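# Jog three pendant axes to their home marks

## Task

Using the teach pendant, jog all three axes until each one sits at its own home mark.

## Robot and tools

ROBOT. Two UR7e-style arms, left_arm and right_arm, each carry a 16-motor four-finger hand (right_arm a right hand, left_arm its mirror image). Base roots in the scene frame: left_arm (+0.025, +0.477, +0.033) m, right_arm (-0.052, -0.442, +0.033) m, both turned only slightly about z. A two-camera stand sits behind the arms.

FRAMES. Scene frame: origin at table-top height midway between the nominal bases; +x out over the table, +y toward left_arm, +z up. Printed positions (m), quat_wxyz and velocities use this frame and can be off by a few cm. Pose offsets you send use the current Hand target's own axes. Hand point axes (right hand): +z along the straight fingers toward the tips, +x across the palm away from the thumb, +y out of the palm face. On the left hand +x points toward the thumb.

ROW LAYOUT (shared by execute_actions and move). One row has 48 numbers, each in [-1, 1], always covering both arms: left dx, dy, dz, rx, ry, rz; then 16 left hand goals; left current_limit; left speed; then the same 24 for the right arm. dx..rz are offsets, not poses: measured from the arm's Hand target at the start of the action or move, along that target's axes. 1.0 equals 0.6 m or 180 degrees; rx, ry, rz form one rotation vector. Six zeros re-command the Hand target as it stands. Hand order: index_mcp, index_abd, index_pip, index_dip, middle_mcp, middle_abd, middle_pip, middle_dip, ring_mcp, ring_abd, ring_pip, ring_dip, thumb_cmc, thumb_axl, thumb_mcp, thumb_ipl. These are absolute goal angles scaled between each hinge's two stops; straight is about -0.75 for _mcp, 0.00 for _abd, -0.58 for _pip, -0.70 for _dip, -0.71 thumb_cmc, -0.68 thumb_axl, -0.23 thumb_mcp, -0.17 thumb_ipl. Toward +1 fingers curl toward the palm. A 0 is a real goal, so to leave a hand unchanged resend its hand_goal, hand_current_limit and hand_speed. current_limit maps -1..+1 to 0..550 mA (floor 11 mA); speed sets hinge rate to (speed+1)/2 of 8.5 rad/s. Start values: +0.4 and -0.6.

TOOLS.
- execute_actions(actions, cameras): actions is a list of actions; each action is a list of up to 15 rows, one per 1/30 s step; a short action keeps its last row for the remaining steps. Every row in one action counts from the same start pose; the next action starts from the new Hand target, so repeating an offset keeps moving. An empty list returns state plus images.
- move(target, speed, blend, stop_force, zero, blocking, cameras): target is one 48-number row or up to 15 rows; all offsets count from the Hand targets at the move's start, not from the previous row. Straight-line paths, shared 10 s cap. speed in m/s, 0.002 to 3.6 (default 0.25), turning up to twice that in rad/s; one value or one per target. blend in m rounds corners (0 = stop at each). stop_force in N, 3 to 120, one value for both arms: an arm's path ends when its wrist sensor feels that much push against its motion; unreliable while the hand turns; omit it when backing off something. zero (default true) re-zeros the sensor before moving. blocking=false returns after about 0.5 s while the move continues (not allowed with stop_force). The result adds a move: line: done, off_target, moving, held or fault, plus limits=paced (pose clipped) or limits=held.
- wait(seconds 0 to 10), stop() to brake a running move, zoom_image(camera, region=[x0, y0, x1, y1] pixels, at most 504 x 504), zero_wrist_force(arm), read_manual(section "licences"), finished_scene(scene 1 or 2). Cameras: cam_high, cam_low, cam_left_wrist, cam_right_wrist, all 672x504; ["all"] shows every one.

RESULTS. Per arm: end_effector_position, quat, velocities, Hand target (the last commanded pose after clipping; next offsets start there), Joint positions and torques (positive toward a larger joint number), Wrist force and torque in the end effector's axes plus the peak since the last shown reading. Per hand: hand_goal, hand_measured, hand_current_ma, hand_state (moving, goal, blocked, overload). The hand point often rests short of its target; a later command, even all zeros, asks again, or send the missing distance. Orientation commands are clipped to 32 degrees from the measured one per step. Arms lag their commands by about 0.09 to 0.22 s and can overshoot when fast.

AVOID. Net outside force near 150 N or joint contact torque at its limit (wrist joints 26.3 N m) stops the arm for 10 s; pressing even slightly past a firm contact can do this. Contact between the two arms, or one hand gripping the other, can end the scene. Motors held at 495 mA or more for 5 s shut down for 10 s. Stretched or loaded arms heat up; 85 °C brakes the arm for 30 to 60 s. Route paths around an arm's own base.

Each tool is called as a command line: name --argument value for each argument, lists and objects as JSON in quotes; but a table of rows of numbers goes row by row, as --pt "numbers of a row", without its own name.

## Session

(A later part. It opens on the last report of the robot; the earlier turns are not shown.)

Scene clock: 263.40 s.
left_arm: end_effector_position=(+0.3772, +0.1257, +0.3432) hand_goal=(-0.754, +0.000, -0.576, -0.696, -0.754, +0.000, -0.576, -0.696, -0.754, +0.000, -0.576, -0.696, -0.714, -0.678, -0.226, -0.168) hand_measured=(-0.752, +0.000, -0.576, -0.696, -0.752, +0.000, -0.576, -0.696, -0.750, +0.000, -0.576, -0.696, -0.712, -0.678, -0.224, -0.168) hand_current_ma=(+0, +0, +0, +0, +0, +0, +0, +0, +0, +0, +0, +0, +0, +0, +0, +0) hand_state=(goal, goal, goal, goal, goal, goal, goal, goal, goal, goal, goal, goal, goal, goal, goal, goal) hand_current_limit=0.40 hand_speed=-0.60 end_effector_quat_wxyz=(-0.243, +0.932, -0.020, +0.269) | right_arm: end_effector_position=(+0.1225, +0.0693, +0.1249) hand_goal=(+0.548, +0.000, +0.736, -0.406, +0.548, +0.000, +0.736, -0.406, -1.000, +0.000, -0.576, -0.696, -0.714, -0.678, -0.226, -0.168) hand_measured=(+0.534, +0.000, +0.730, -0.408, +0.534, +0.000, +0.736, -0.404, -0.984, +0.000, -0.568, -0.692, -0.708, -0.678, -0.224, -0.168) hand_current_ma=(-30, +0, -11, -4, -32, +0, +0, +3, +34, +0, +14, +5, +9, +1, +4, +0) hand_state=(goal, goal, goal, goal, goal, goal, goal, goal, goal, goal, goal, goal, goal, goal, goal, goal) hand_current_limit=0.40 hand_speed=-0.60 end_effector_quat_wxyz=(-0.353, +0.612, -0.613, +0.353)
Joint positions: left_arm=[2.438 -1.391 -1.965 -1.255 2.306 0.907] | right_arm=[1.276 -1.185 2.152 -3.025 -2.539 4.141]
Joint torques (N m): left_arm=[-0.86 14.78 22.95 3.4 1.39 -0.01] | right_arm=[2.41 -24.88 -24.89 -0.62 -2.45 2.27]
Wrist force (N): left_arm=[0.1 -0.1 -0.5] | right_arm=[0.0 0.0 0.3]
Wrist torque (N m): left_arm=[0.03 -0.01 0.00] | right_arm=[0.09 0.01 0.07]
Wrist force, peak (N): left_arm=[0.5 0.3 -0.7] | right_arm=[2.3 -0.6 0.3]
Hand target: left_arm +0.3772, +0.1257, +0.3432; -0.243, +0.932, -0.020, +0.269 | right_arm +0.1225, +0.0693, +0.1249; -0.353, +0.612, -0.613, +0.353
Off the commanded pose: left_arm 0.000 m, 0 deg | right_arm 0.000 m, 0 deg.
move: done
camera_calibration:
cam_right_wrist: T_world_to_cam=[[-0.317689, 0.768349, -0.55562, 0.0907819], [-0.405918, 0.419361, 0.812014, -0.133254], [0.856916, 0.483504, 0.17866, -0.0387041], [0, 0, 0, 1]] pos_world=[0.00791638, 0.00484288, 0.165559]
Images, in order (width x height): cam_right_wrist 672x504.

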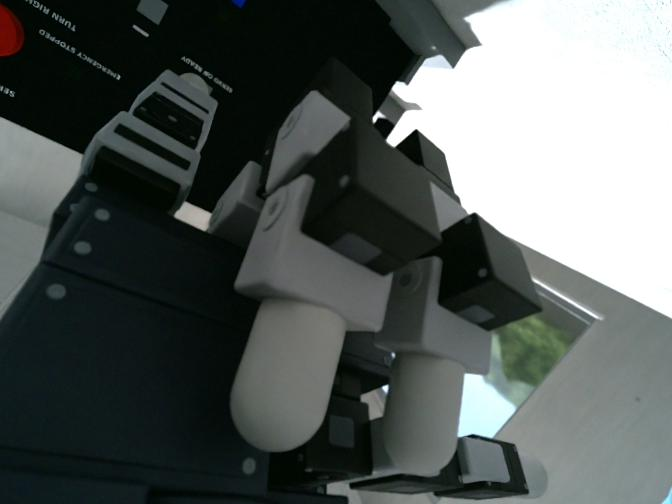

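move --target '[0,0,0,0,0,0,-0.754,0,-0.576,-0.696,-0.754,0,-0.576,-0.696,-0.754,0,-0.576,-0.696,-0.714,-0.678,-0.226,-0.168,0.4,-0.6,-0.0088,-0.0131,0.027,0,0,0,0.548,0,0.737,-0.406,0.548,0,0.737,-0.406,-1,0,-0.576,-0.696,-0.714,-0.678,-0.226,-0.168,0.4,-0.6]' --speed 0.05 --cameras '["cam_right_wrist"]'

zoom_image --camera "cam_right_wrist" --region '[130, 40, 260, 140]'

Scene clock: 278.77 s.
left_arm: end_effector_position=(+0.3772, +0.1257, +0.3432) hand_goal=(-0.754, +0.000, -0.576, -0.696, -0.754, +0.000, -0.576, -0.696, -0.754, +0.000, -0.576, -0.696, -0.714, -0.678, -0.226, -0.168) hand_measured=(-0.752, +0.000, -0.576, -0.696, -0.752, +0.000, -0.576, -0.696, -0.750, +0.000, -0.576, -0.696, -0.712, -0.678, -0.224, -0.168) hand_current_ma=(+0, +0, +0, +0, +0, +0, +0, +0, +0, +0, +0, +0, +0, +0, +0, +0) hand_state=(goal, goal, goal, goal, goal, goal, goal, goal, goal, goal, goal, goal, goal, goal, goal, goal) hand_current_limit=0.40 hand_speed=-0.60 end_effector_quat_wxyz=(-0.243, +0.932, -0.020, +0.269) | right_arm: end_effector_position=(+0.1406, +0.0747, +0.1236) hand_goal=(+0.548, +0.000, +0.736, -0.406, +0.548, +0.000, +0.736, -0.406, -1.000, +0.000, -0.576, -0.696, -0.714, -0.678, -0.226, -0.168) hand_measured=(+0.534, +0.000, +0.730, -0.408, +0.534, +0.000, +0.736, -0.404, -0.984, +0.000, -0.568, -0.692, -0.708, -0.678, -0.224, -0.168) hand_current_ma=(-30, +0, -11, -4, -32, +0, +0, +3, +34, +0, +14, +5, +9, +1, +4, +0) hand_state=(goal, goal, goal, goal, goal, goal, goal, goal, goal, goal, goal, goal, goal, goal, goal, goal) hand_current_limit=0.40 hand_speed=-0.60 end_effector_quat_wxyz=(-0.353, +0.612, -0.613, +0.353) end_effector_velocity=(+0.000, +0.000, +0.001) end_effector_angular_velocity=(+0.002, -0.002, -0.003)
Joint positions: left_arm=[2.438 -1.391 -1.965 -1.255 2.306 0.907] | right_arm=[1.244 -1.16 2.131 -3.069 -2.523 4.092]
Joint velocities: left_arm=[within noise] | right_arm=[0.002 -0.002 0 0.005 -0.003 0.007]
Joint torques (N m): left_arm=[-1.34 15.17 23.63 3.33 1.33 0.15] | right_arm=[7.86 -44.92 -3.64 -0.57 -2.72 2.48]
Wrist force (N): left_arm=[0.0 0.1 -0.3] | right_arm=[0.2 0.0 0.5]
Wrist torque (N m): left_arm=[0.05 -0.01 0.00] | right_arm=[0.08 0.00 0.07]
Wrist force, peak (N): left_arm=[0.5 0.0 -0.6] | right_arm=[-0.1 -0.4 0.9]
Hand target: left_arm +0.3772, +0.1257, +0.3432; -0.243, +0.932, -0.020, +0.269 | right_arm +0.1405, +0.0745, +0.1236; -0.353, +0.612, -0.613, +0.353
Off the commanded pose: left_arm 0.000 m, 0 deg | right_arm 0.000 m, 0 deg.
move: done
camera_calibration:
cam_right_wrist: T_world_to_cam=[[-0.317695, 0.768431, -0.555502, 0.0916092], [-0.405945, 0.41922, 0.812073, -0.127164], [0.8569, 0.483495, 0.178757, -0.0565223], [0, 0, 0, 1]] pos_world=[0.0259163, 0.0102425, 0.164259]
Images, in order (width x height): cam_right_wrist 672x504.

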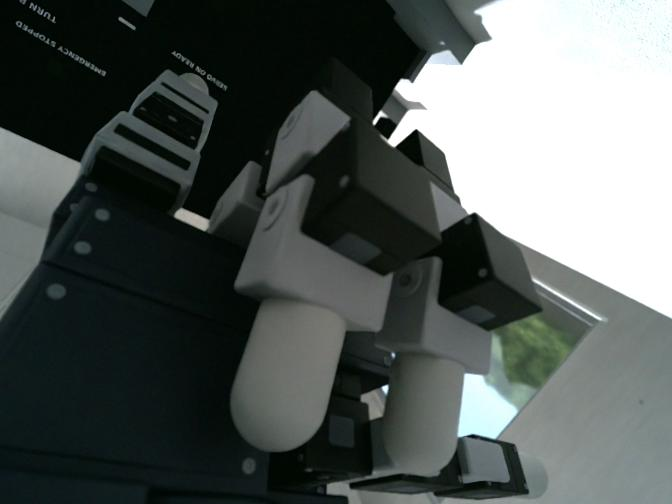

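Scaled by 3.877 from the camera's 672x504 image, which has a finer 960x720 frame.

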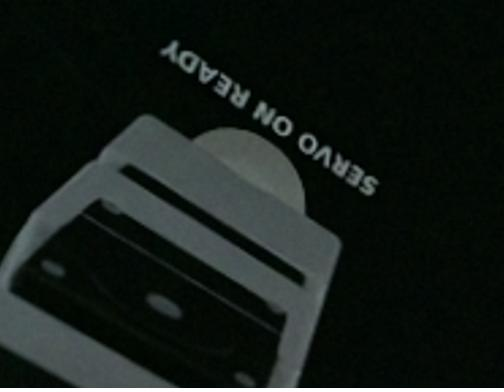

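move --target '[0,0,0,0,0,0,-0.754,0,-0.576,-0.696,-0.754,0,-0.576,-0.696,-0.754,0,-0.576,-0.696,-0.714,-0.678,-0.226,-0.168,0.4,-0.6,0.0042,-0.0182,0.0315,0,0,0,0.548,0,0.737,-0.406,0.548,0,0.737,-0.406,-1,0,-0.576,-0.696,-0.714,-0.678,-0.226,-0.168,0.4,-0.6]' --speed 0.01 --stop_force 4 --cameras '["cam_right_wrist"]'

zoom_image --camera "cam_right_wrist" --region '[0, 0, 260, 200]'

Scene clock: 286.57 s.
left_arm: end_effector_position=(+0.3772, +0.1257, +0.3432) hand_goal=(-0.754, +0.000, -0.576, -0.696, -0.754, +0.000, -0.576, -0.696, -0.754, +0.000, -0.576, -0.696, -0.714, -0.678, -0.226, -0.168) hand_measured=(-0.752, +0.000, -0.576, -0.696, -0.752, +0.000, -0.576, -0.696, -0.750, +0.000, -0.576, -0.696, -0.712, -0.678, -0.224, -0.168) hand_current_ma=(+0, +0, +0, +0, +0, +0, +0, +0, +0, +0, +0, +0, +0, +0, +0, +0) hand_state=(goal, goal, goal, goal, goal, goal, goal, goal, goal, goal, goal, goal, goal, goal, goal, goal) hand_current_limit=0.40 hand_speed=-0.60 end_effector_quat_wxyz=(-0.243, +0.932, -0.020, +0.269) | right_arm: end_effector_position=(+0.1623, +0.0720, +0.1236) hand_goal=(+0.548, +0.000, +0.736, -0.406, +0.548, +0.000, +0.736, -0.406, -1.000, +0.000, -0.576, -0.696, -0.714, -0.678, -0.226, -0.168) hand_measured=(+0.534, +0.000, +0.730, -0.408, +0.534, +0.000, +0.736, -0.404, -0.984, +0.000, -0.568, -0.692, -0.708, -0.678, -0.224, -0.168) hand_current_ma=(-30, +0, -11, -4, -32, +0, +0, +3, +34, +0, +14, +5, +9, +1, +4, +0) hand_state=(goal, goal, goal, goal, goal, goal, goal, goal, goal, goal, goal, goal, goal, goal, goal, goal) hand_current_limit=0.40 hand_speed=-0.60 end_effector_quat_wxyz=(-0.353, +0.612, -0.613, +0.353)
Joint positions: left_arm=[2.438 -1.391 -1.965 -1.255 2.306 0.907] | right_arm=[1.199 -1.147 2.127 -3.13 -2.5 4.028]
Joint torques (N m): left_arm=[-1.5 14.74 23.04 3.54 1.48 0.29] | right_arm=[7.96 -42.73 -17.43 -0.65 -2.64 1.98]
Wrist force (N): left_arm=[0.2 0.0 -0.3] | right_arm=[0.0 -0.3 0.4]
Wrist torque (N m): left_arm=[0.02 -0.03 0.01] | right_arm=[0.04 0.02 0.10]
Wrist force, peak (N): left_arm=[0.3 -0.1 -0.6] | right_arm=[-0.1 0.0 1.1]
Hand target: left_arm +0.3772, +0.1257, +0.3432; -0.243, +0.932, -0.020, +0.269 | right_arm +0.1623, +0.0720, +0.1236; -0.353, +0.612, -0.613, +0.353
Off the commanded pose: left_arm 0.000 m, 0 deg | right_arm 0.000 m, 0 deg.
move: done
camera_calibration:
cam_right_wrist: T_world_to_cam=[[-0.317658, 0.768317, -0.555682, 0.100582], [-0.405943, 0.41942, 0.811971, -0.117086], [0.856915, 0.483504, 0.178661, -0.0738647], [0, 0, 0, 1]] pos_world=[0.0477163, 0.00754303, 0.164159]
Images, in order (width x height): cam_right_wrist 672x504.

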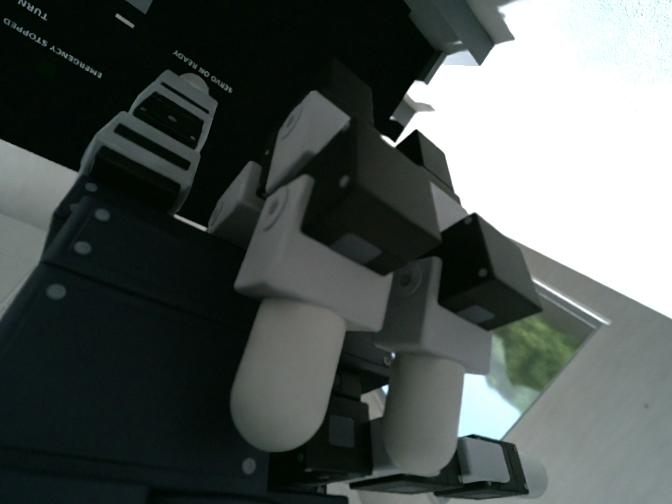

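Scaled by 1.938 from the camera's 672x504 image, which has a finer 960x720 frame.

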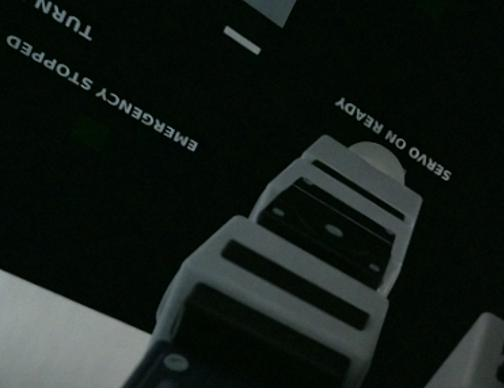

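move --target '[0,0,0,0,0,0,-0.754,0,-0.576,-0.696,-0.754,0,-0.576,-0.696,-0.754,0,-0.576,-0.696,-0.714,-0.678,-0.226,-0.168,0.4,-0.6,0.0042,-0.0182,0.0315,0,0,0,0.548,0,0.737,-0.406,0.548,0,0.737,-0.406,-1,0,-0.576,-0.696,-0.714,-0.678,-0.226,-0.168,0.4,-0.6]' --speed 0.01 --stop_force 4 --cameras '["cam_right_wrist"]'

zoom_image --camera "cam_right_wrist" --region '[0, 0, 260, 200]'

Scene clock: 292.77 s.
left_arm: end_effector_position=(+0.3772, +0.1257, +0.3432) hand_goal=(-0.754, +0.000, -0.576, -0.696, -0.754, +0.000, -0.576, -0.696, -0.754, +0.000, -0.576, -0.696, -0.714, -0.678, -0.226, -0.168) hand_measured=(-0.752, +0.000, -0.576, -0.696, -0.752, +0.000, -0.576, -0.696, -0.750, +0.000, -0.576, -0.696, -0.712, -0.678, -0.224, -0.168) hand_current_ma=(+0, +0, +0, +0, +0, +0, +0, +0, +0, +0, +0, +0, +0, +0, +0, +0) hand_state=(goal, goal, goal, goal, goal, goal, goal, goal, goal, goal, goal, goal, goal, goal, goal, goal) hand_current_limit=0.40 hand_speed=-0.60 end_effector_quat_wxyz=(-0.243, +0.932, -0.020, +0.269) | right_arm: end_effector_position=(+0.1649, +0.0716, +0.1236) hand_goal=(+0.548, +0.000, +0.736, -0.406, +0.548, +0.000, +0.736, -0.406, -1.000, +0.000, -0.576, -0.696, -0.714, -0.678, -0.226, -0.168) hand_measured=(+0.534, +0.000, +0.730, -0.408, +0.534, +0.000, +0.736, -0.404, -0.984, +0.000, -0.570, -0.694, -0.708, -0.678, -0.224, -0.168) hand_current_ma=(-29, +0, -11, -4, -32, +0, +0, +3, +34, +0, +9, +3, +9, +1, +4, +0) hand_state=(goal, goal, goal, goal, goal, goal, goal, goal, goal, goal, goal, goal, goal, goal, goal, goal) hand_current_limit=0.40 hand_speed=-0.60 end_effector_quat_wxyz=(-0.353, +0.612, -0.613, +0.353)
Joint positions: left_arm=[2.438 -1.391 -1.965 -1.255 2.306 0.907] | right_arm=[1.194 -1.145 2.126 -3.137 -2.497 4.02]
Joint torques (N m): left_arm=[-1.57 14.59 24.47 3.54 1.64 0.21] | right_arm=[5.68 -45.05 -3.46 -0.49 -2.55 1.94]
Wrist force (N): left_arm=[0.0 -0.2 -0.1] | right_arm=[-0.2 1.9 -2.6]
Wrist torque (N m): left_arm=[-0.02 0.00 0.01] | right_arm=[0.34 0.25 0.14]
Wrist force, peak (N): left_arm=[0.0 0.1 -0.8] | right_arm=[0.2 1.2 -3.9]
Hand target: left_arm +0.3772, +0.1257, +0.3432; -0.243, +0.932, -0.020, +0.269 | right_arm +0.1649, +0.0716, +0.1236; -0.353, +0.612, -0.613, +0.353 (not the last commanded pose)
Off the commanded pose: left_arm 0.000 m, 0 deg | right_arm 0.019 m, 0 deg.
move: contact (right_arm)
camera_calibration:
cam_right_wrist: T_world_to_cam=[[-0.31771, 0.768266, -0.555722, 0.101704], [-0.405989, 0.419424, 0.811946, -0.11598], [0.856874, 0.483581, 0.178652, -0.0759627], [0, 0, 0, 1]] pos_world=[0.0503163, 0.00724325, 0.164259]
Images, in order (width x height): cam_right_wrist 672x504.

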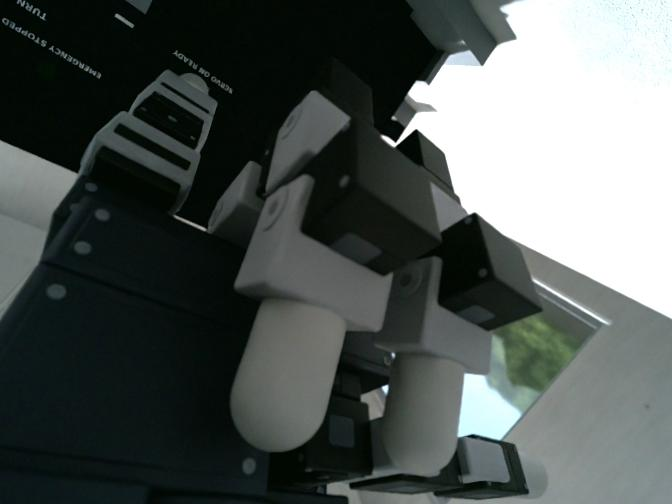

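Scaled by 1.938 from the camera's 672x504 image, which has a finer 960x720 frame.

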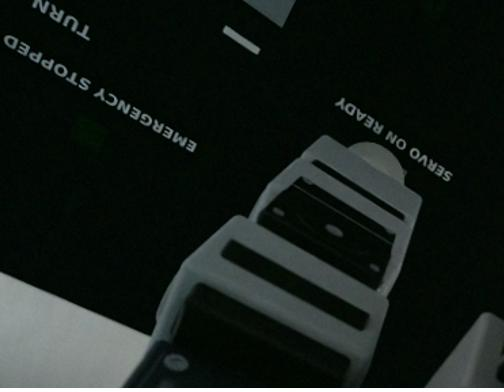

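move --target '[0,0,0,0,0,0,-0.754,0,-0.576,-0.696,-0.754,0,-0.576,-0.696,-0.754,0,-0.576,-0.696,-0.714,-0.678,-0.226,-0.168,0.4,-0.6,0.0015,-0.0066,0.0115,0,0,0,0.548,0,0.737,-0.406,0.548,0,0.737,-0.406,-1,0,-0.576,-0.696,-0.714,-0.678,-0.226,-0.168,0.4,-0.6]' --speed 0.008 --stop_force 5 --cameras '["cam_right_wrist"]'

zoom_image --camera "cam_right_wrist" --region '[0, 0, 260, 200]'

Scene clock: 296.87 s.
left_arm: end_effector_position=(+0.3772, +0.1257, +0.3432) hand_goal=(-0.754, +0.000, -0.576, -0.696, -0.754, +0.000, -0.576, -0.696, -0.754, +0.000, -0.576, -0.696, -0.714, -0.678, -0.226, -0.168) hand_measured=(-0.752, +0.000, -0.576, -0.696, -0.752, +0.000, -0.576, -0.696, -0.750, +0.000, -0.576, -0.696, -0.712, -0.678, -0.224, -0.168) hand_current_ma=(+0, +0, +0, +0, +0, +0, +0, +0, +0, +0, +0, +0, +0, +0, +0, +0) hand_state=(goal, goal, goal, goal, goal, goal, goal, goal, goal, goal, goal, goal, goal, goal, goal, goal) hand_current_limit=0.40 hand_speed=-0.60 end_effector_quat_wxyz=(-0.243, +0.932, -0.020, +0.269) | right_arm: end_effector_position=(+0.1672, +0.0713, +0.1236) hand_goal=(+0.548, +0.000, +0.736, -0.406, +0.548, +0.000, +0.736, -0.406, -1.000, +0.000, -0.576, -0.696, -0.714, -0.678, -0.226, -0.168) hand_measured=(+0.534, +0.000, +0.730, -0.408, +0.534, +0.000, +0.736, -0.404, -0.984, +0.000, -0.572, -0.696, -0.708, -0.678, -0.224, -0.168) hand_current_ma=(-29, +0, -11, -4, -32, +0, +0, +3, +34, +0, +5, +1, +9, +1, +4, +0) hand_state=(goal, goal, goal, goal, goal, goal, goal, goal, goal, goal, goal, goal, goal, goal, goal, goal) hand_current_limit=0.40 hand_speed=-0.60 end_effector_quat_wxyz=(-0.353, +0.612, -0.613, +0.353)
Joint positions: left_arm=[2.438 -1.391 -1.965 -1.255 2.306 0.907] | right_arm=[1.189 -1.144 2.126 -3.143 -2.494 4.014]
Joint torques (N m): left_arm=[-1.61 13.45 23.47 3.56 1.54 0.19] | right_arm=[4.43 -44.03 -2.53 -0.64 -2.88 1.99]
Wrist force (N): left_arm=[0.2 -0.1 -0.2] | right_arm=[-0.2 3.2 -8.2]
Wrist torque (N m): left_arm=[0.01 -0.02 0.02] | right_arm=[0.85 0.60 0.24]
Wrist force, peak (N): left_arm=[0.0 0.4 -0.7] | right_arm=[0.2 4.1 -15.0]
Hand target: left_arm +0.3772, +0.1257, +0.3432; -0.243, +0.932, -0.020, +0.269 | right_arm +0.1672, +0.0713, +0.1236; -0.353, +0.612, -0.613, +0.353 (not the last commanded pose)
Off the commanded pose: left_arm 0.000 m, 0 deg | right_arm 0.006 m, 0 deg.
move: contact (right_arm)
camera_calibration:
cam_right_wrist: T_world_to_cam=[[-0.317801, 0.768179, -0.555791, 0.102681], [-0.405973, 0.419485, 0.811922, -0.114918], [0.856848, 0.483666, 0.178547, -0.0777707], [0, 0, 0, 1]] pos_world=[0.0526165, 0.00694363, 0.164259]
Images, in order (width x height): cam_right_wrist 672x504.

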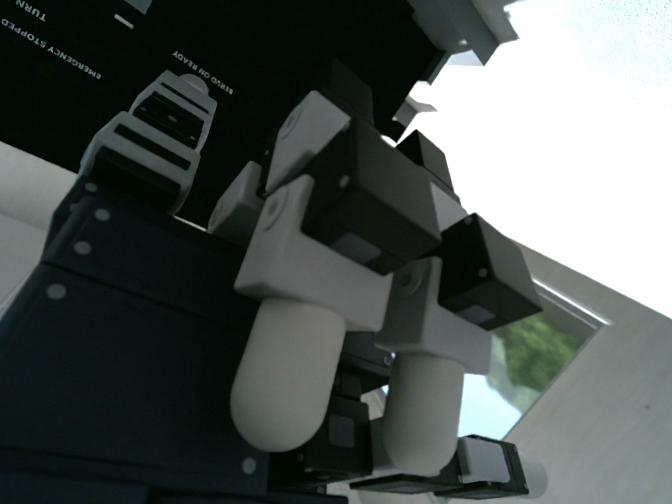

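Scaled by 1.938 from the camera's 672x504 image, which has a finer 960x720 frame.

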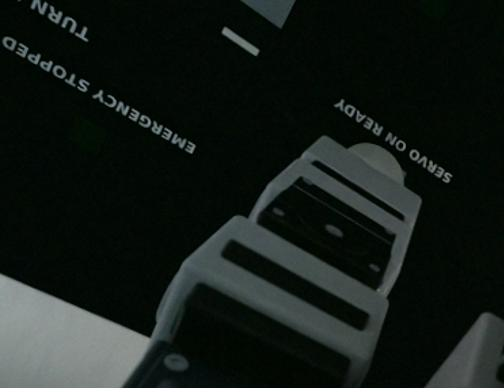

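move --target '[0,0,0,0,0,0,-0.754,0,-0.576,-0.696,-0.754,0,-0.576,-0.696,-0.754,0,-0.576,-0.696,-0.714,-0.678,-0.226,-0.168,0.4,-0.6,-0.0058,0.0248,-0.043,0,0,0,0.548,0,0.737,-0.406,0.548,0,0.737,-0.406,-1,0,-0.576,-0.696,-0.714,-0.678,-0.226,-0.168,0.4,-0.6]' --speed 0.08 --cameras '["cam_right_wrist"]'

zoom_image --camera "cam_right_wrist" --region '[0, 0, 260, 200]'

Scene clock: 300.43 s.
left_arm: end_effector_position=(+0.3772, +0.1257, +0.3432) hand_goal=(-0.754, +0.000, -0.576, -0.696, -0.754, +0.000, -0.576, -0.696, -0.754, +0.000, -0.576, -0.696, -0.714, -0.678, -0.226, -0.168) hand_measured=(-0.752, +0.000, -0.576, -0.696, -0.752, +0.000, -0.576, -0.696, -0.750, +0.000, -0.576, -0.696, -0.712, -0.678, -0.224, -0.168) hand_current_ma=(+0, +0, +0, +0, +0, +0, +0, +0, +0, +0, +0, +0, +0, +0, +0, +0) hand_state=(goal, goal, goal, goal, goal, goal, goal, goal, goal, goal, goal, goal, goal, goal, goal, goal) hand_current_limit=0.40 hand_speed=-0.60 end_effector_quat_wxyz=(-0.243, +0.932, -0.020, +0.269) | right_arm: end_effector_position=(+0.1374, +0.0748, +0.1236) hand_goal=(+0.548, +0.000, +0.736, -0.406, +0.548, +0.000, +0.736, -0.406, -1.000, +0.000, -0.576, -0.696, -0.714, -0.678, -0.226, -0.168) hand_measured=(+0.534, +0.000, +0.730, -0.408, +0.534, +0.000, +0.736, -0.404, -0.984, +0.000, -0.572, -0.696, -0.708, -0.678, -0.224, -0.168) hand_current_ma=(-29, +0, -11, -4, -32, +0, +0, +3, +34, +0, +5, +1, +9, +1, +4, +0) hand_state=(goal, goal, goal, goal, goal, goal, goal, goal, goal, goal, goal, goal, goal, goal, goal, goal) hand_current_limit=0.40 hand_speed=-0.60 end_effector_quat_wxyz=(-0.353, +0.612, -0.613, +0.353)
Joint positions: left_arm=[2.438 -1.391 -1.965 -1.255 2.306 0.907] | right_arm=[1.25 -1.163 2.132 -3.06 -2.527 4.101]
Joint torques (N m): left_arm=[-0.87 14.44 23.96 3.55 1.62 0.2] | right_arm=[-9.23 -26.5 -24.88 -4.95 0.17 -2.48]
Wrist force (N): left_arm=[0.2 0.2 -0.4] | right_arm=[0.0 -0.2 0.4]
Wrist torque (N m): left_arm=[0.07 -0.03 0.01] | right_arm=[0.07 0.01 0.12]
Wrist force, peak (N): left_arm=[0.5 -0.1 -0.8] | right_arm=[0.3 2.3 -8.9]
Hand target: left_arm +0.3772, +0.1257, +0.3432; -0.243, +0.932, -0.020, +0.269 | right_arm +0.1374, +0.0748, +0.1236; -0.353, +0.612, -0.613, +0.353
Off the commanded pose: left_arm 0.000 m, 0 deg | right_arm 0.000 m, 0 deg.
move: done
camera_calibration:
cam_right_wrist: T_world_to_cam=[[-0.317829, 0.768164, -0.555796, 0.090569], [-0.406008, 0.419466, 0.811915, -0.12848], [0.856821, 0.483708, 0.178562, -0.0537977], [0, 0, 0, 1]] pos_world=[0.0227165, 0.0103437, 0.164259]
Images, in order (width x height): cam_right_wrist 672x504.

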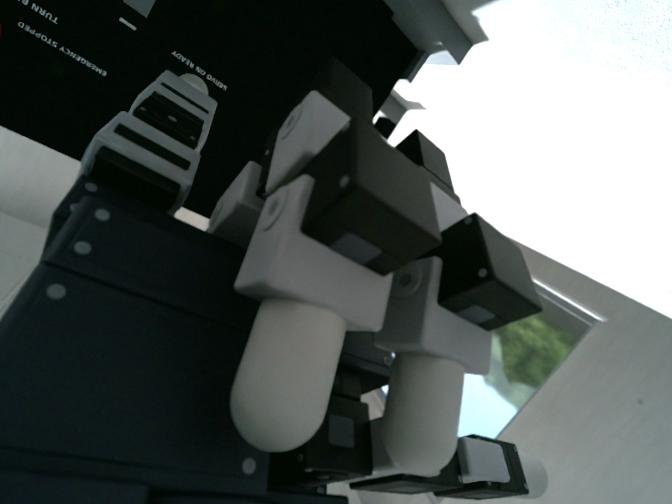

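Scaled by 1.938 from the camera's 672x504 image, which has a finer 960x720 frame.

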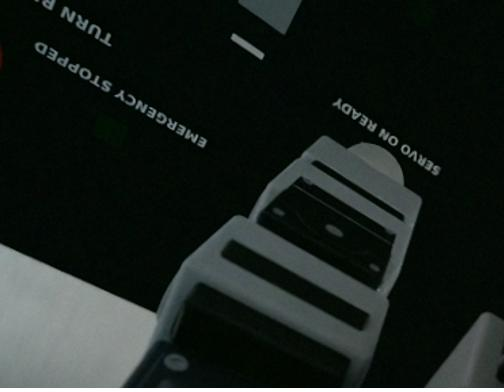

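move --target '[0,0,0,0,0,0,-0.754,0,-0.576,-0.696,-0.754,0,-0.576,-0.696,-0.754,0,-0.576,-0.696,-0.714,-0.678,-0.226,-0.168,0.4,-0.6,0.06,0.0,0.0,0,0,0,0.548,0,0.737,-0.406,0.548,0,0.737,-0.406,-1,0,-0.576,-0.696,-0.714,-0.678,-0.226,-0.168,0.4,-0.6]' --speed 0.1 --cameras '["cam_right_wrist"]'

zoom_image --camera "cam_right_wrist" --region '[0, 0, 340, 200]'

Scene clock: 304.20 s.
left_arm: end_effector_position=(+0.3772, +0.1257, +0.3432) hand_goal=(-0.754, +0.000, -0.576, -0.696, -0.754, +0.000, -0.576, -0.696, -0.754, +0.000, -0.576, -0.696, -0.714, -0.678, -0.226, -0.168) hand_measured=(-0.752, +0.000, -0.576, -0.696, -0.752, +0.000, -0.576, -0.696, -0.750, +0.000, -0.576, -0.696, -0.712, -0.678, -0.224, -0.168) hand_current_ma=(+0, +0, +0, +0, +0, +0, +0, +0, +0, +0, +0, +0, +0, +0, +0, +0) hand_state=(goal, goal, goal, goal, goal, goal, goal, goal, goal, goal, goal, goal, goal, goal, goal, goal) hand_current_limit=0.40 hand_speed=-0.60 end_effector_quat_wxyz=(-0.243, +0.932, -0.020, +0.269) | right_arm: end_effector_position=(+0.1374, +0.0388, +0.1236) hand_goal=(+0.548, +0.000, +0.736, -0.406, +0.548, +0.000, +0.736, -0.406, -1.000, +0.000, -0.576, -0.696, -0.714, -0.678, -0.226, -0.168) hand_measured=(+0.534, +0.000, +0.730, -0.408, +0.534, +0.000, +0.736, -0.404, -0.984, +0.000, -0.572, -0.696, -0.708, -0.678, -0.224, -0.168) hand_current_ma=(-29, +0, -11, -4, -32, +0, +0, +3, +34, +0, +5, +1, +9, +1, +4, +0) hand_state=(goal, goal, goal, goal, goal, goal, goal, goal, goal, goal, goal, goal, goal, goal, goal, goal) hand_current_limit=0.40 hand_speed=-0.60 end_effector_quat_wxyz=(-0.353, +0.612, -0.613, +0.353)
Joint positions: left_arm=[2.438 -1.391 -1.965 -1.255 2.306 0.907] | right_arm=[1.223 -1.212 2.23 -3.142 -2.513 4.061]
Joint torques (N m): left_arm=[-1.71 14.92 23.9 3.59 1.66 0.32] | right_arm=[7.5 -24.61 -19.66 -1.15 -2.55 2.2]
Wrist force (N): left_arm=[0.1 0.0 -0.4] | right_arm=[-0.1 -0.1 0.6]
Wrist torque (N m): left_arm=[0.04 -0.01 -0.01] | right_arm=[0.05 0.00 0.05]
Wrist force, peak (N): left_arm=[0.3 0.4 -0.6] | right_arm=[-1.0 -0.3 0.2]
Hand target: left_arm +0.3772, +0.1257, +0.3432; -0.243, +0.932, -0.020, +0.269 | right_arm +0.1374, +0.0388, +0.1236; -0.353, +0.612, -0.613, +0.353
Off the commanded pose: left_arm 0.000 m, 0 deg | right_arm 0.000 m, 0 deg.
move: done
camera_calibration:
cam_right_wrist: T_world_to_cam=[[-0.317771, 0.768253, -0.555706, 0.118164], [-0.405909, 0.419439, 0.811978, -0.113394], [0.856889, 0.483589, 0.178555, -0.0365216], [0, 0, 0, 1]] pos_world=[0.0228165, -0.0255567, 0.164259]
Images, in order (width x height): cam_right_wrist 672x504.

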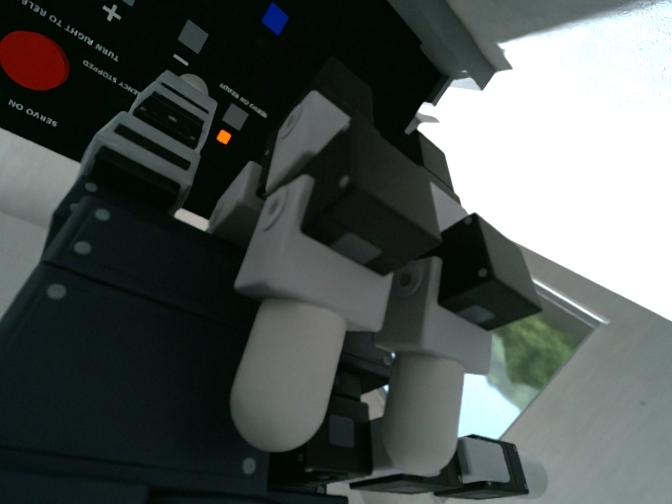

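Scaled by 1.482 from the camera's 672x504 image, which has a finer 960x720 frame.

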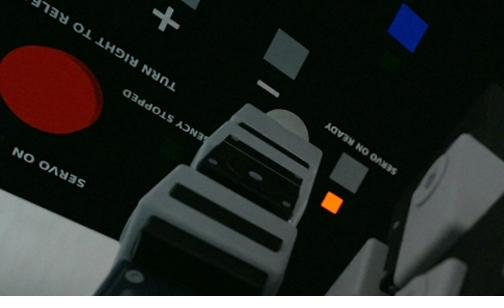

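move --target '[0.2145,-0.0605,0.0527,-0.2637,0.0017,0.4964,0.479,0,0.956,0.609,-0.89,0,0.883,0.609,-0.89,0,0.883,0.609,-0.714,-0.678,-0.226,-0.168,0.4,-0.6,0,0,0,0,0,0,0.548,0,0.737,-0.406,0.548,0,0.737,-0.406,-1,0,-0.576,-0.696,-0.714,-0.678,-0.226,-0.168,0.4,-0.6]' --speed 0.25 --cameras '["all"]'

Scene clock: 360.73 s.
left_arm: end_effector_position=(+0.4999, +0.1500, +0.3999) hand_goal=(+0.478, +0.000, +0.956, +0.608, -0.890, +0.000, +0.882, +0.608, -0.890, +0.000, +0.882, +0.608, -0.714, -0.678, -0.226, -0.168) hand_measured=(+0.380, +0.000, +0.632, +0.514, -0.888, +0.000, +0.876, +0.606, -0.888, +0.000, +0.876, +0.606, -0.712, -0.678, -0.224, -0.168) hand_current_ma=(-194, +0, -385, -165, +0, +0, -1, +0, +0, +0, -1, +0, +0, +0, +0, +0) hand_state=(blocked, goal, blocked, blocked, goal, goal, goal, goal, goal, goal, goal, goal, goal, goal, goal, goal) hand_current_limit=0.40 hand_speed=-0.60 end_effector_quat_wxyz=(+0.000, +0.665, -0.746, +0.000) | right_arm: end_effector_position=(+0.1374, +0.0388, +0.1236) hand_goal=(+0.548, +0.000, +0.736, -0.406, +0.548, +0.000, +0.736, -0.406, -1.000, +0.000, -0.576, -0.696, -0.714, -0.678, -0.226, -0.168) hand_measured=(+0.534, +0.000, +0.730, -0.408, +0.534, +0.000, +0.736, -0.404, -0.984, +0.000, -0.572, -0.696, -0.708, -0.678, -0.224, -0.168) hand_current_ma=(-29, +0, -11, -4, -32, +0, +0, +3, +34, +0, +5, +1, +9, +1, +4, +0) hand_state=(goal, goal, goal, goal, goal, goal, goal, goal, goal, goal, goal, goal, goal, goal, goal, goal) hand_current_limit=0.40 hand_speed=-0.60 end_effector_quat_wxyz=(-0.353, +0.612, -0.613, +0.353)
Joint positions: left_arm=[2.884 -1.905 -1.155 -1.653 1.57 2.956] | right_arm=[1.223 -1.212 2.23 -3.142 -2.513 4.062]
Joint torques (N m): left_arm=[-8.39 39.73 27.89 3.29 2 1.56] | right_arm=[7.63 -26.7 -5.68 -0.63 -2.8 2.35]
Wrist force (N): left_arm=[-0.7 0.0 0.1] | right_arm=[0.1 0.0 0.7]
Wrist torque (N m): left_arm=[0.03 0.14 0.00] | right_arm=[0.03 -0.03 0.07]
Wrist force, peak (N): left_arm=[0.0 -0.9 0.0] | right_arm=[0.2 -0.2 0.9]
Hand target: left_arm +0.4999, +0.1501, +0.3999; +0.000, -0.665, +0.747, +0.000 | right_arm +0.1374, +0.0388, +0.1236; -0.353, +0.612, -0.613, +0.353
Off the commanded pose: left_arm 0.000 m, 0 deg | right_arm 0.000 m, 0 deg.
move: done
camera_calibration:
cam_left_wrist: T_world_to_cam=[[0.744375, 0.667714, 0.00804018, -0.50537], [0.45228, -0.512993, 0.729576, -0.489108], [0.491272, -0.539442, -0.683853, 0.228124], [0, 0, 0, 1]] pos_world=[0.485328, 0.209593, 0.516908]
cam_right_wrist: T_world_to_cam=[[-0.317801, 0.768179, -0.555791, 0.118145], [-0.405973, 0.419485, 0.811922, -0.113423], [0.856848, 0.483666, 0.178547, -0.0364318], [0, 0, 0, 1]] pos_world=[0.0227165, -0.0255564, 0.164259]

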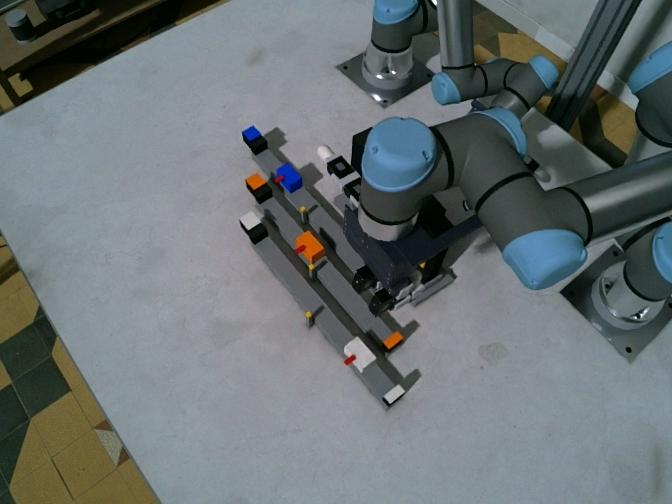

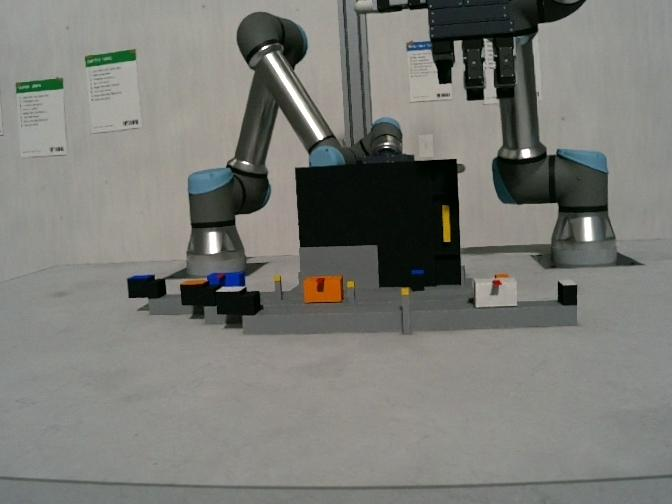

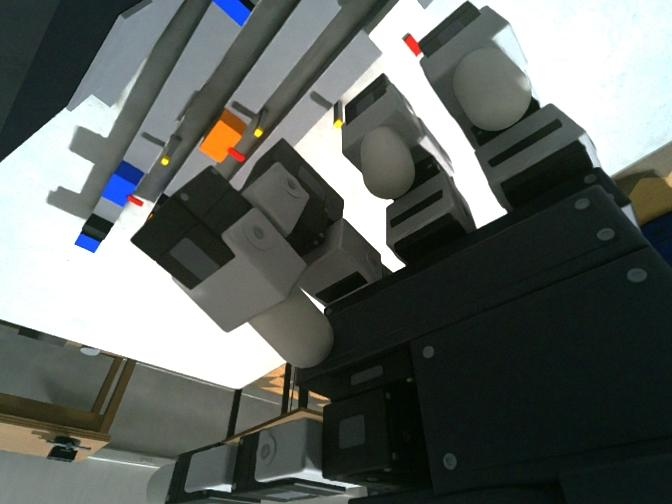

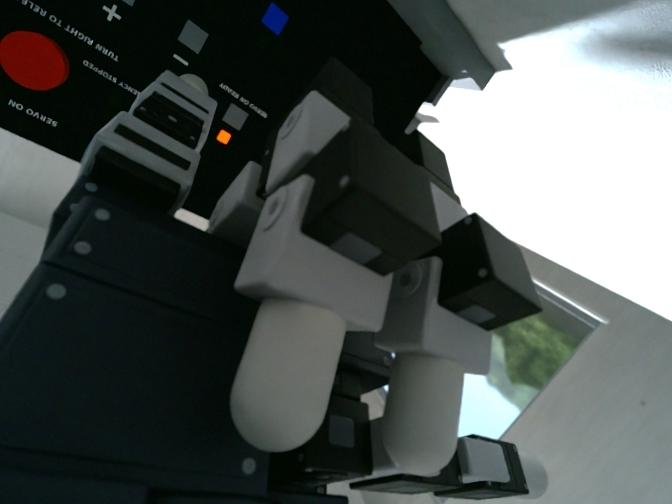

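move --target '[0.0195,0.097,0.4498,0,0,0,0.479,0,0.766,-0.406,-0.89,0,0.883,0.609,-0.89,0,0.883,0.609,-0.714,-0.678,-0.226,-0.168,0.4,-0.6,0,0,0,0,0,0,0.548,0,0.737,-0.406,0.548,0,0.737,-0.406,-1,0,-0.576,-0.696,-0.714,-0.678,-0.226,-0.168,0.4,-0.6]' --speed 0.2 --cameras '["cam_high","cam_low","cam_left_wrist"]'

zoom_image --camera "cam_high" --region '[330, 150, 500, 320]'

zoom_image --camera "cam_low" --region '[380, 120, 560, 310]'

Scene clock: 379.80 s.
left_arm: end_effector_position=(+0.4407, +0.1449, +0.1301) hand_goal=(+0.478, +0.000, +0.766, -0.406, -0.890, +0.000, +0.882, +0.608, -0.890, +0.000, +0.882, +0.608, -0.714, -0.678, -0.226, -0.168) hand_measured=(+0.462, +0.000, +0.764, -0.404, -0.888, +0.000, +0.876, +0.606, -0.888, +0.000, +0.876, +0.606, -0.716, -0.676, -0.224, -0.168) hand_current_ma=(-8, +0, +0, +0, +0, +0, -1, +0, +0, +0, -1, +0, +0, +0, +0, +0) hand_state=(goal, goal, goal, goal, goal, goal, goal, goal, goal, goal, goal, goal, goal, goal, goal, goal) hand_current_limit=0.40 hand_speed=-0.60 end_effector_quat_wxyz=(+0.000, +0.665, -0.747, +0.000) | right_arm: end_effector_position=(+0.1374, +0.0388, +0.1236) hand_goal=(+0.548, +0.000, +0.736, -0.406, +0.548, +0.000, +0.736, -0.406, -1.000, +0.000, -0.576, -0.696, -0.714, -0.678, -0.226, -0.168) hand_measured=(+0.534, +0.000, +0.730, -0.408, +0.534, +0.000, +0.736, -0.404, -0.984, +0.000, -0.572, -0.696, -0.708, -0.678, -0.224, -0.168) hand_current_ma=(-29, +0, -11, -4, -32, +0, +0, +3, +34, +0, +5, +1, +9, +1, +4, +0) hand_state=(goal, goal, goal, goal, goal, goal, goal, goal, goal, goal, goal, goal, goal, goal, goal, goal) hand_current_limit=0.40 hand_speed=-0.60 end_effector_quat_wxyz=(-0.353, +0.612, -0.613, +0.353)
Joint positions: left_arm=[2.845 -1.963 -1.802 -0.948 1.57 2.917] | right_arm=[1.223 -1.212 2.23 -3.142 -2.513 4.062]
Joint torques (N m): left_arm=[7.49 40.54 13.39 4.7 -1.68 1.63] | right_arm=[8.11 -27.1 -7.07 -0.83 -2.71 2.19]
Wrist force (N): left_arm=[-0.3 -0.2 -0.1] | right_arm=[0.3 -0.4 0.5]
Wrist torque (N m): left_arm=[0.03 0.08 0.02] | right_arm=[0.02 -0.04 0.08]
Wrist force, peak (N): left_arm=[-0.7 -0.4 -2.3] | right_arm=[0.0 -0.2 1.0]
Hand target: left_arm +0.4407, +0.1450, +0.1301; +0.000, -0.665, +0.747, +0.000 | right_arm +0.1374, +0.0388, +0.1236; -0.353, +0.612, -0.613, +0.353
Off the commanded pose: left_arm 0.000 m, 0 deg | right_arm 0.000 m, 0 deg.
move: done
camera_calibration:
cam_left_wrist: T_world_to_cam=[[0.744612, 0.667449, 0.0079952, -0.455763], [0.452201, -0.513217, 0.729467, -0.268003], [0.490986, -0.539555, -0.683969, 0.0701272], [0, 0, 0, 1]] pos_world=[0.426126, 0.204493, 0.247108]
Images, in order (width x height): cam_high 672x504, cam_low 672x504, cam_left_wrist 672x504.

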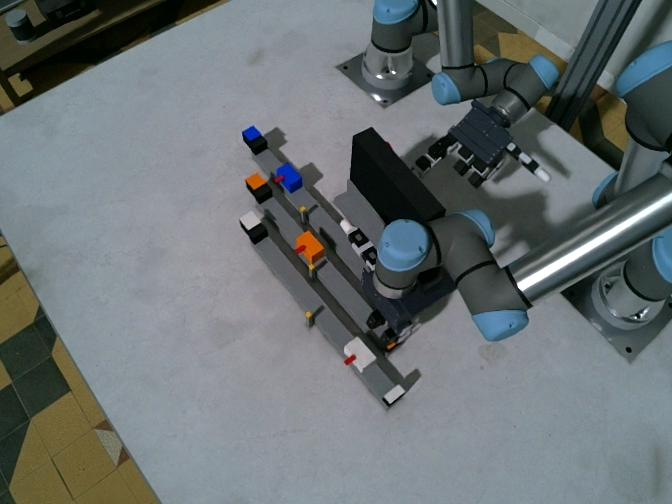

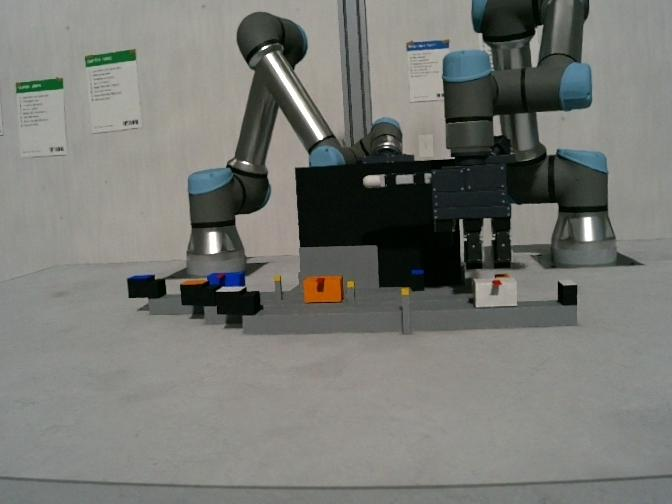

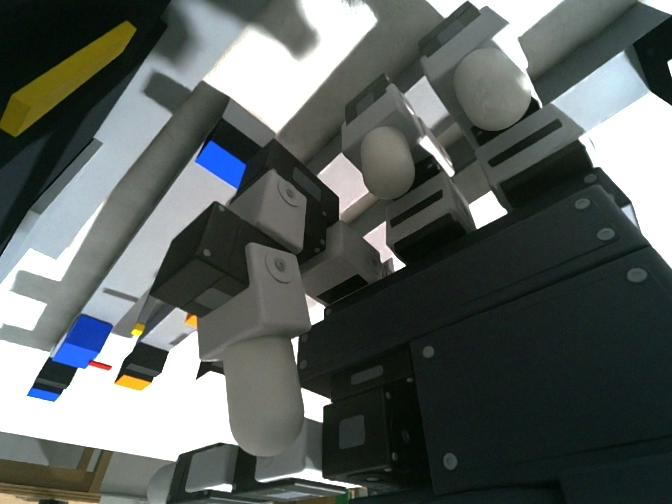

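Scaled by 2.965 from the camera's 672x504 image, which has a finer 960x720 frame.

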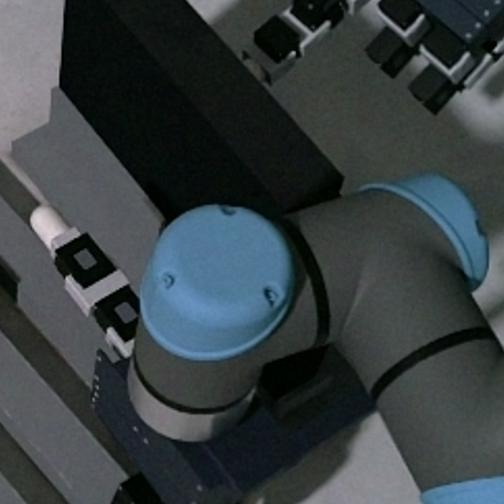

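Scaled by 2.653 from the camera's 672x504 image, which has a finer 960x720 frame.

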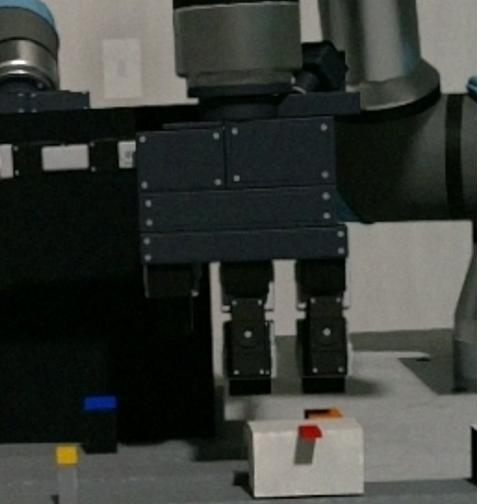

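zoom_image --camera "cam_left_wrist" --region '[0, 0, 260, 220]'

zoom_image --camera "cam_left_wrist" --region '[0, 0, 180, 150]'

Scaled by 1.938 from the camera's 672x504 image, which has a finer 960x720 frame.

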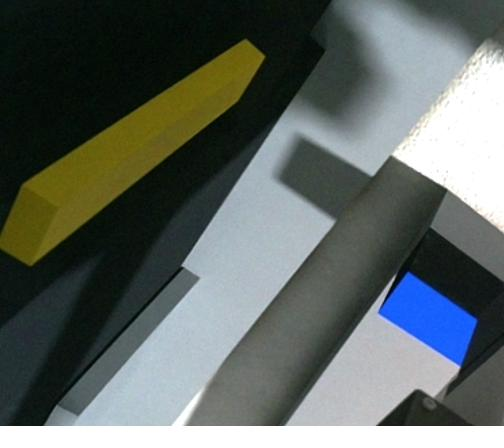

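Scaled by 2.800 from the camera's 672x504 image, which has a finer 960x720 frame.

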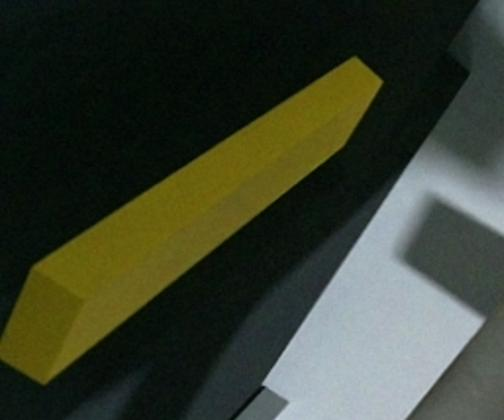

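move --target '[0.0022,0.0597,0,0,0,0,0.479,0,0.766,-0.406,-0.89,0,0.883,0.609,-0.89,0,0.883,0.609,-0.714,-0.678,-0.226,-0.168,0.4,-0.6,0,0,0,0,0,0,0.548,0,0.737,-0.406,0.548,0,0.737,-0.406,-1,0,-0.576,-0.696,-0.714,-0.678,-0.226,-0.168,0.4,-0.6]' --speed 0.04 --cameras '["cam_low","cam_left_wrist","cam_right_wrist"]'

zoom_image --camera "cam_left_wrist" --region '[0, 0, 320, 300]'

Scene clock: 396.93 s.
left_arm: end_effector_position=(+0.4049, +0.1476, +0.1302) hand_goal=(+0.478, +0.000, +0.766, -0.406, -0.890, +0.000, +0.882, +0.608, -0.890, +0.000, +0.882, +0.608, -0.714, -0.678, -0.226, -0.168) hand_measured=(+0.462, +0.000, +0.764, -0.404, -0.888, +0.000, +0.876, +0.606, -0.888, +0.000, +0.876, +0.606, -0.716, -0.676, -0.224, -0.168) hand_current_ma=(-8, +0, +0, +0, +0, +0, -1, +0, +0, +0, -1, +0, +0, +0, +0, +0) hand_state=(goal, goal, goal, goal, goal, goal, goal, goal, goal, goal, goal, goal, goal, goal, goal, goal) hand_current_limit=0.40 hand_speed=-0.60 end_effector_quat_wxyz=(+0.000, +0.665, -0.747, +0.000) | right_arm: end_effector_position=(+0.1374, +0.0388, +0.1236) hand_goal=(+0.548, +0.000, +0.736, -0.406, +0.548, +0.000, +0.736, -0.406, -1.000, +0.000, -0.576, -0.696, -0.714, -0.678, -0.226, -0.168) hand_measured=(+0.534, +0.000, +0.730, -0.408, +0.534, +0.000, +0.736, -0.404, -0.984, +0.000, -0.572, -0.696, -0.708, -0.678, -0.224, -0.168) hand_current_ma=(-29, +0, -11, -4, -32, +0, +0, +3, +34, +0, +5, +1, +9, +1, +4, +0) hand_state=(goal, goal, goal, goal, goal, goal, goal, goal, goal, goal, goal, goal, goal, goal, goal, goal) hand_current_limit=0.40 hand_speed=-0.60 end_effector_quat_wxyz=(-0.353, +0.612, -0.613, +0.353)
Joint positions: left_arm=[2.828 -1.899 -1.896 -0.917 1.57 2.9] | right_arm=[1.223 -1.212 2.23 -3.142 -2.513 4.062]
Joint torques (N m): left_arm=[5.63 21.96 25.34 1.01 1.43 1.3] | right_arm=[8.23 -28.32 -5.89 -0.9 -2.72 2.11]
Wrist force (N): left_arm=[-0.7 0.0 0.0] | right_arm=[-0.1 -0.1 0.6]
Wrist torque (N m): left_arm=[0.04 0.13 -0.02] | right_arm=[0.03 0.00 0.06]
Wrist force, peak (N): left_arm=[-0.7 0.7 -0.4] | right_arm=[0.3 -0.2 0.8]
Hand target: left_arm +0.4050, +0.1478, +0.1301; +0.000, -0.665, +0.747, +0.000 | right_arm +0.1374, +0.0388, +0.1236; -0.353, +0.612, -0.613, +0.353
Off the commanded pose: left_arm 0.000 m, 0 deg | right_arm 0.000 m, 0 deg.
move: done
camera_calibration:
cam_left_wrist: T_world_to_cam=[[0.744569, 0.667494, 0.00827317, -0.431038], [0.451823, -0.513041, 0.729825, -0.25043], [0.491398, -0.539667, -0.683584, 0.0890504], [0, 0, 0, 1]] pos_world=[0.390329, 0.207292, 0.24721]
cam_right_wrist: T_world_to_cam=[[-0.317801, 0.768179, -0.555791, 0.118145], [-0.405973, 0.419485, 0.811922, -0.113423], [0.856848, 0.483666, 0.178547, -0.0364318], [0, 0, 0, 1]] pos_world=[0.0227165, -0.0255564, 0.164259]
Images, in order (width x height): cam_low 672x504, cam_left_wrist 672x504, cam_right_wrist 672x504.

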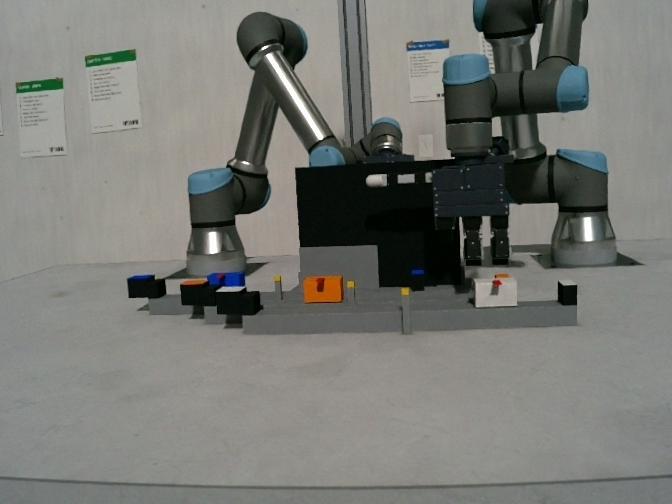

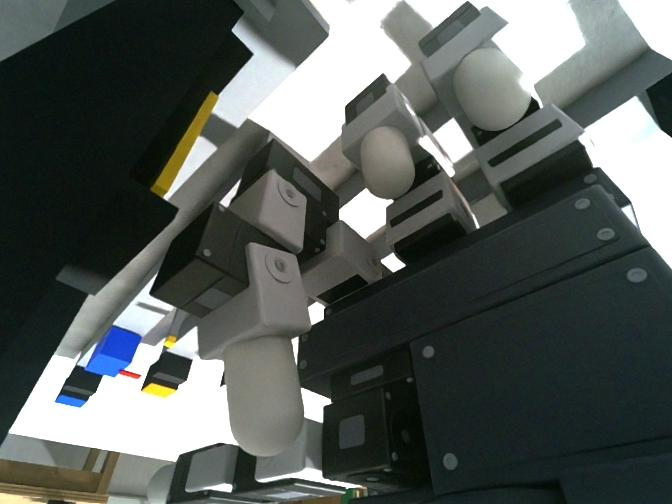

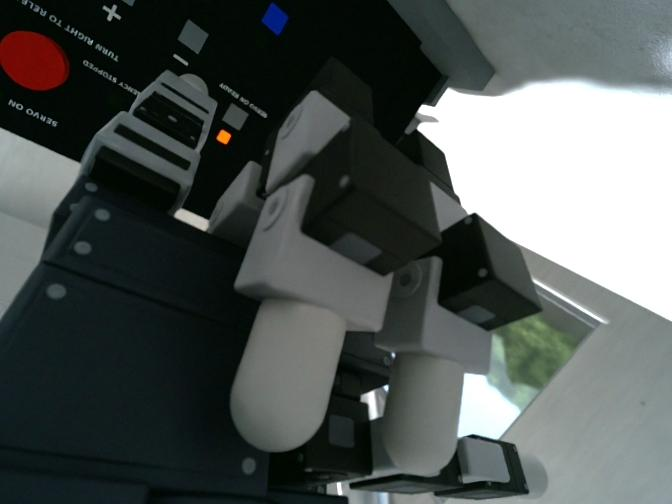

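Scaled by 1.575 from the camera's 672x504 image, which has a finer 960x720 frame.

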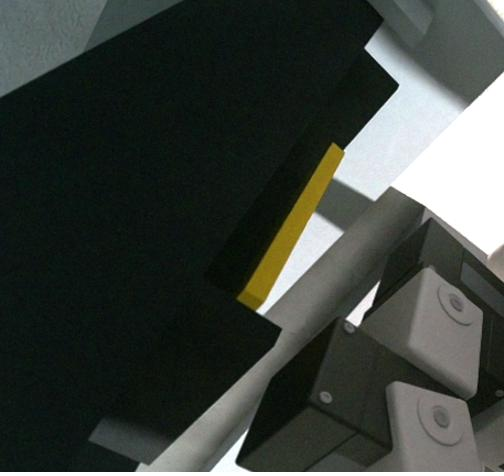

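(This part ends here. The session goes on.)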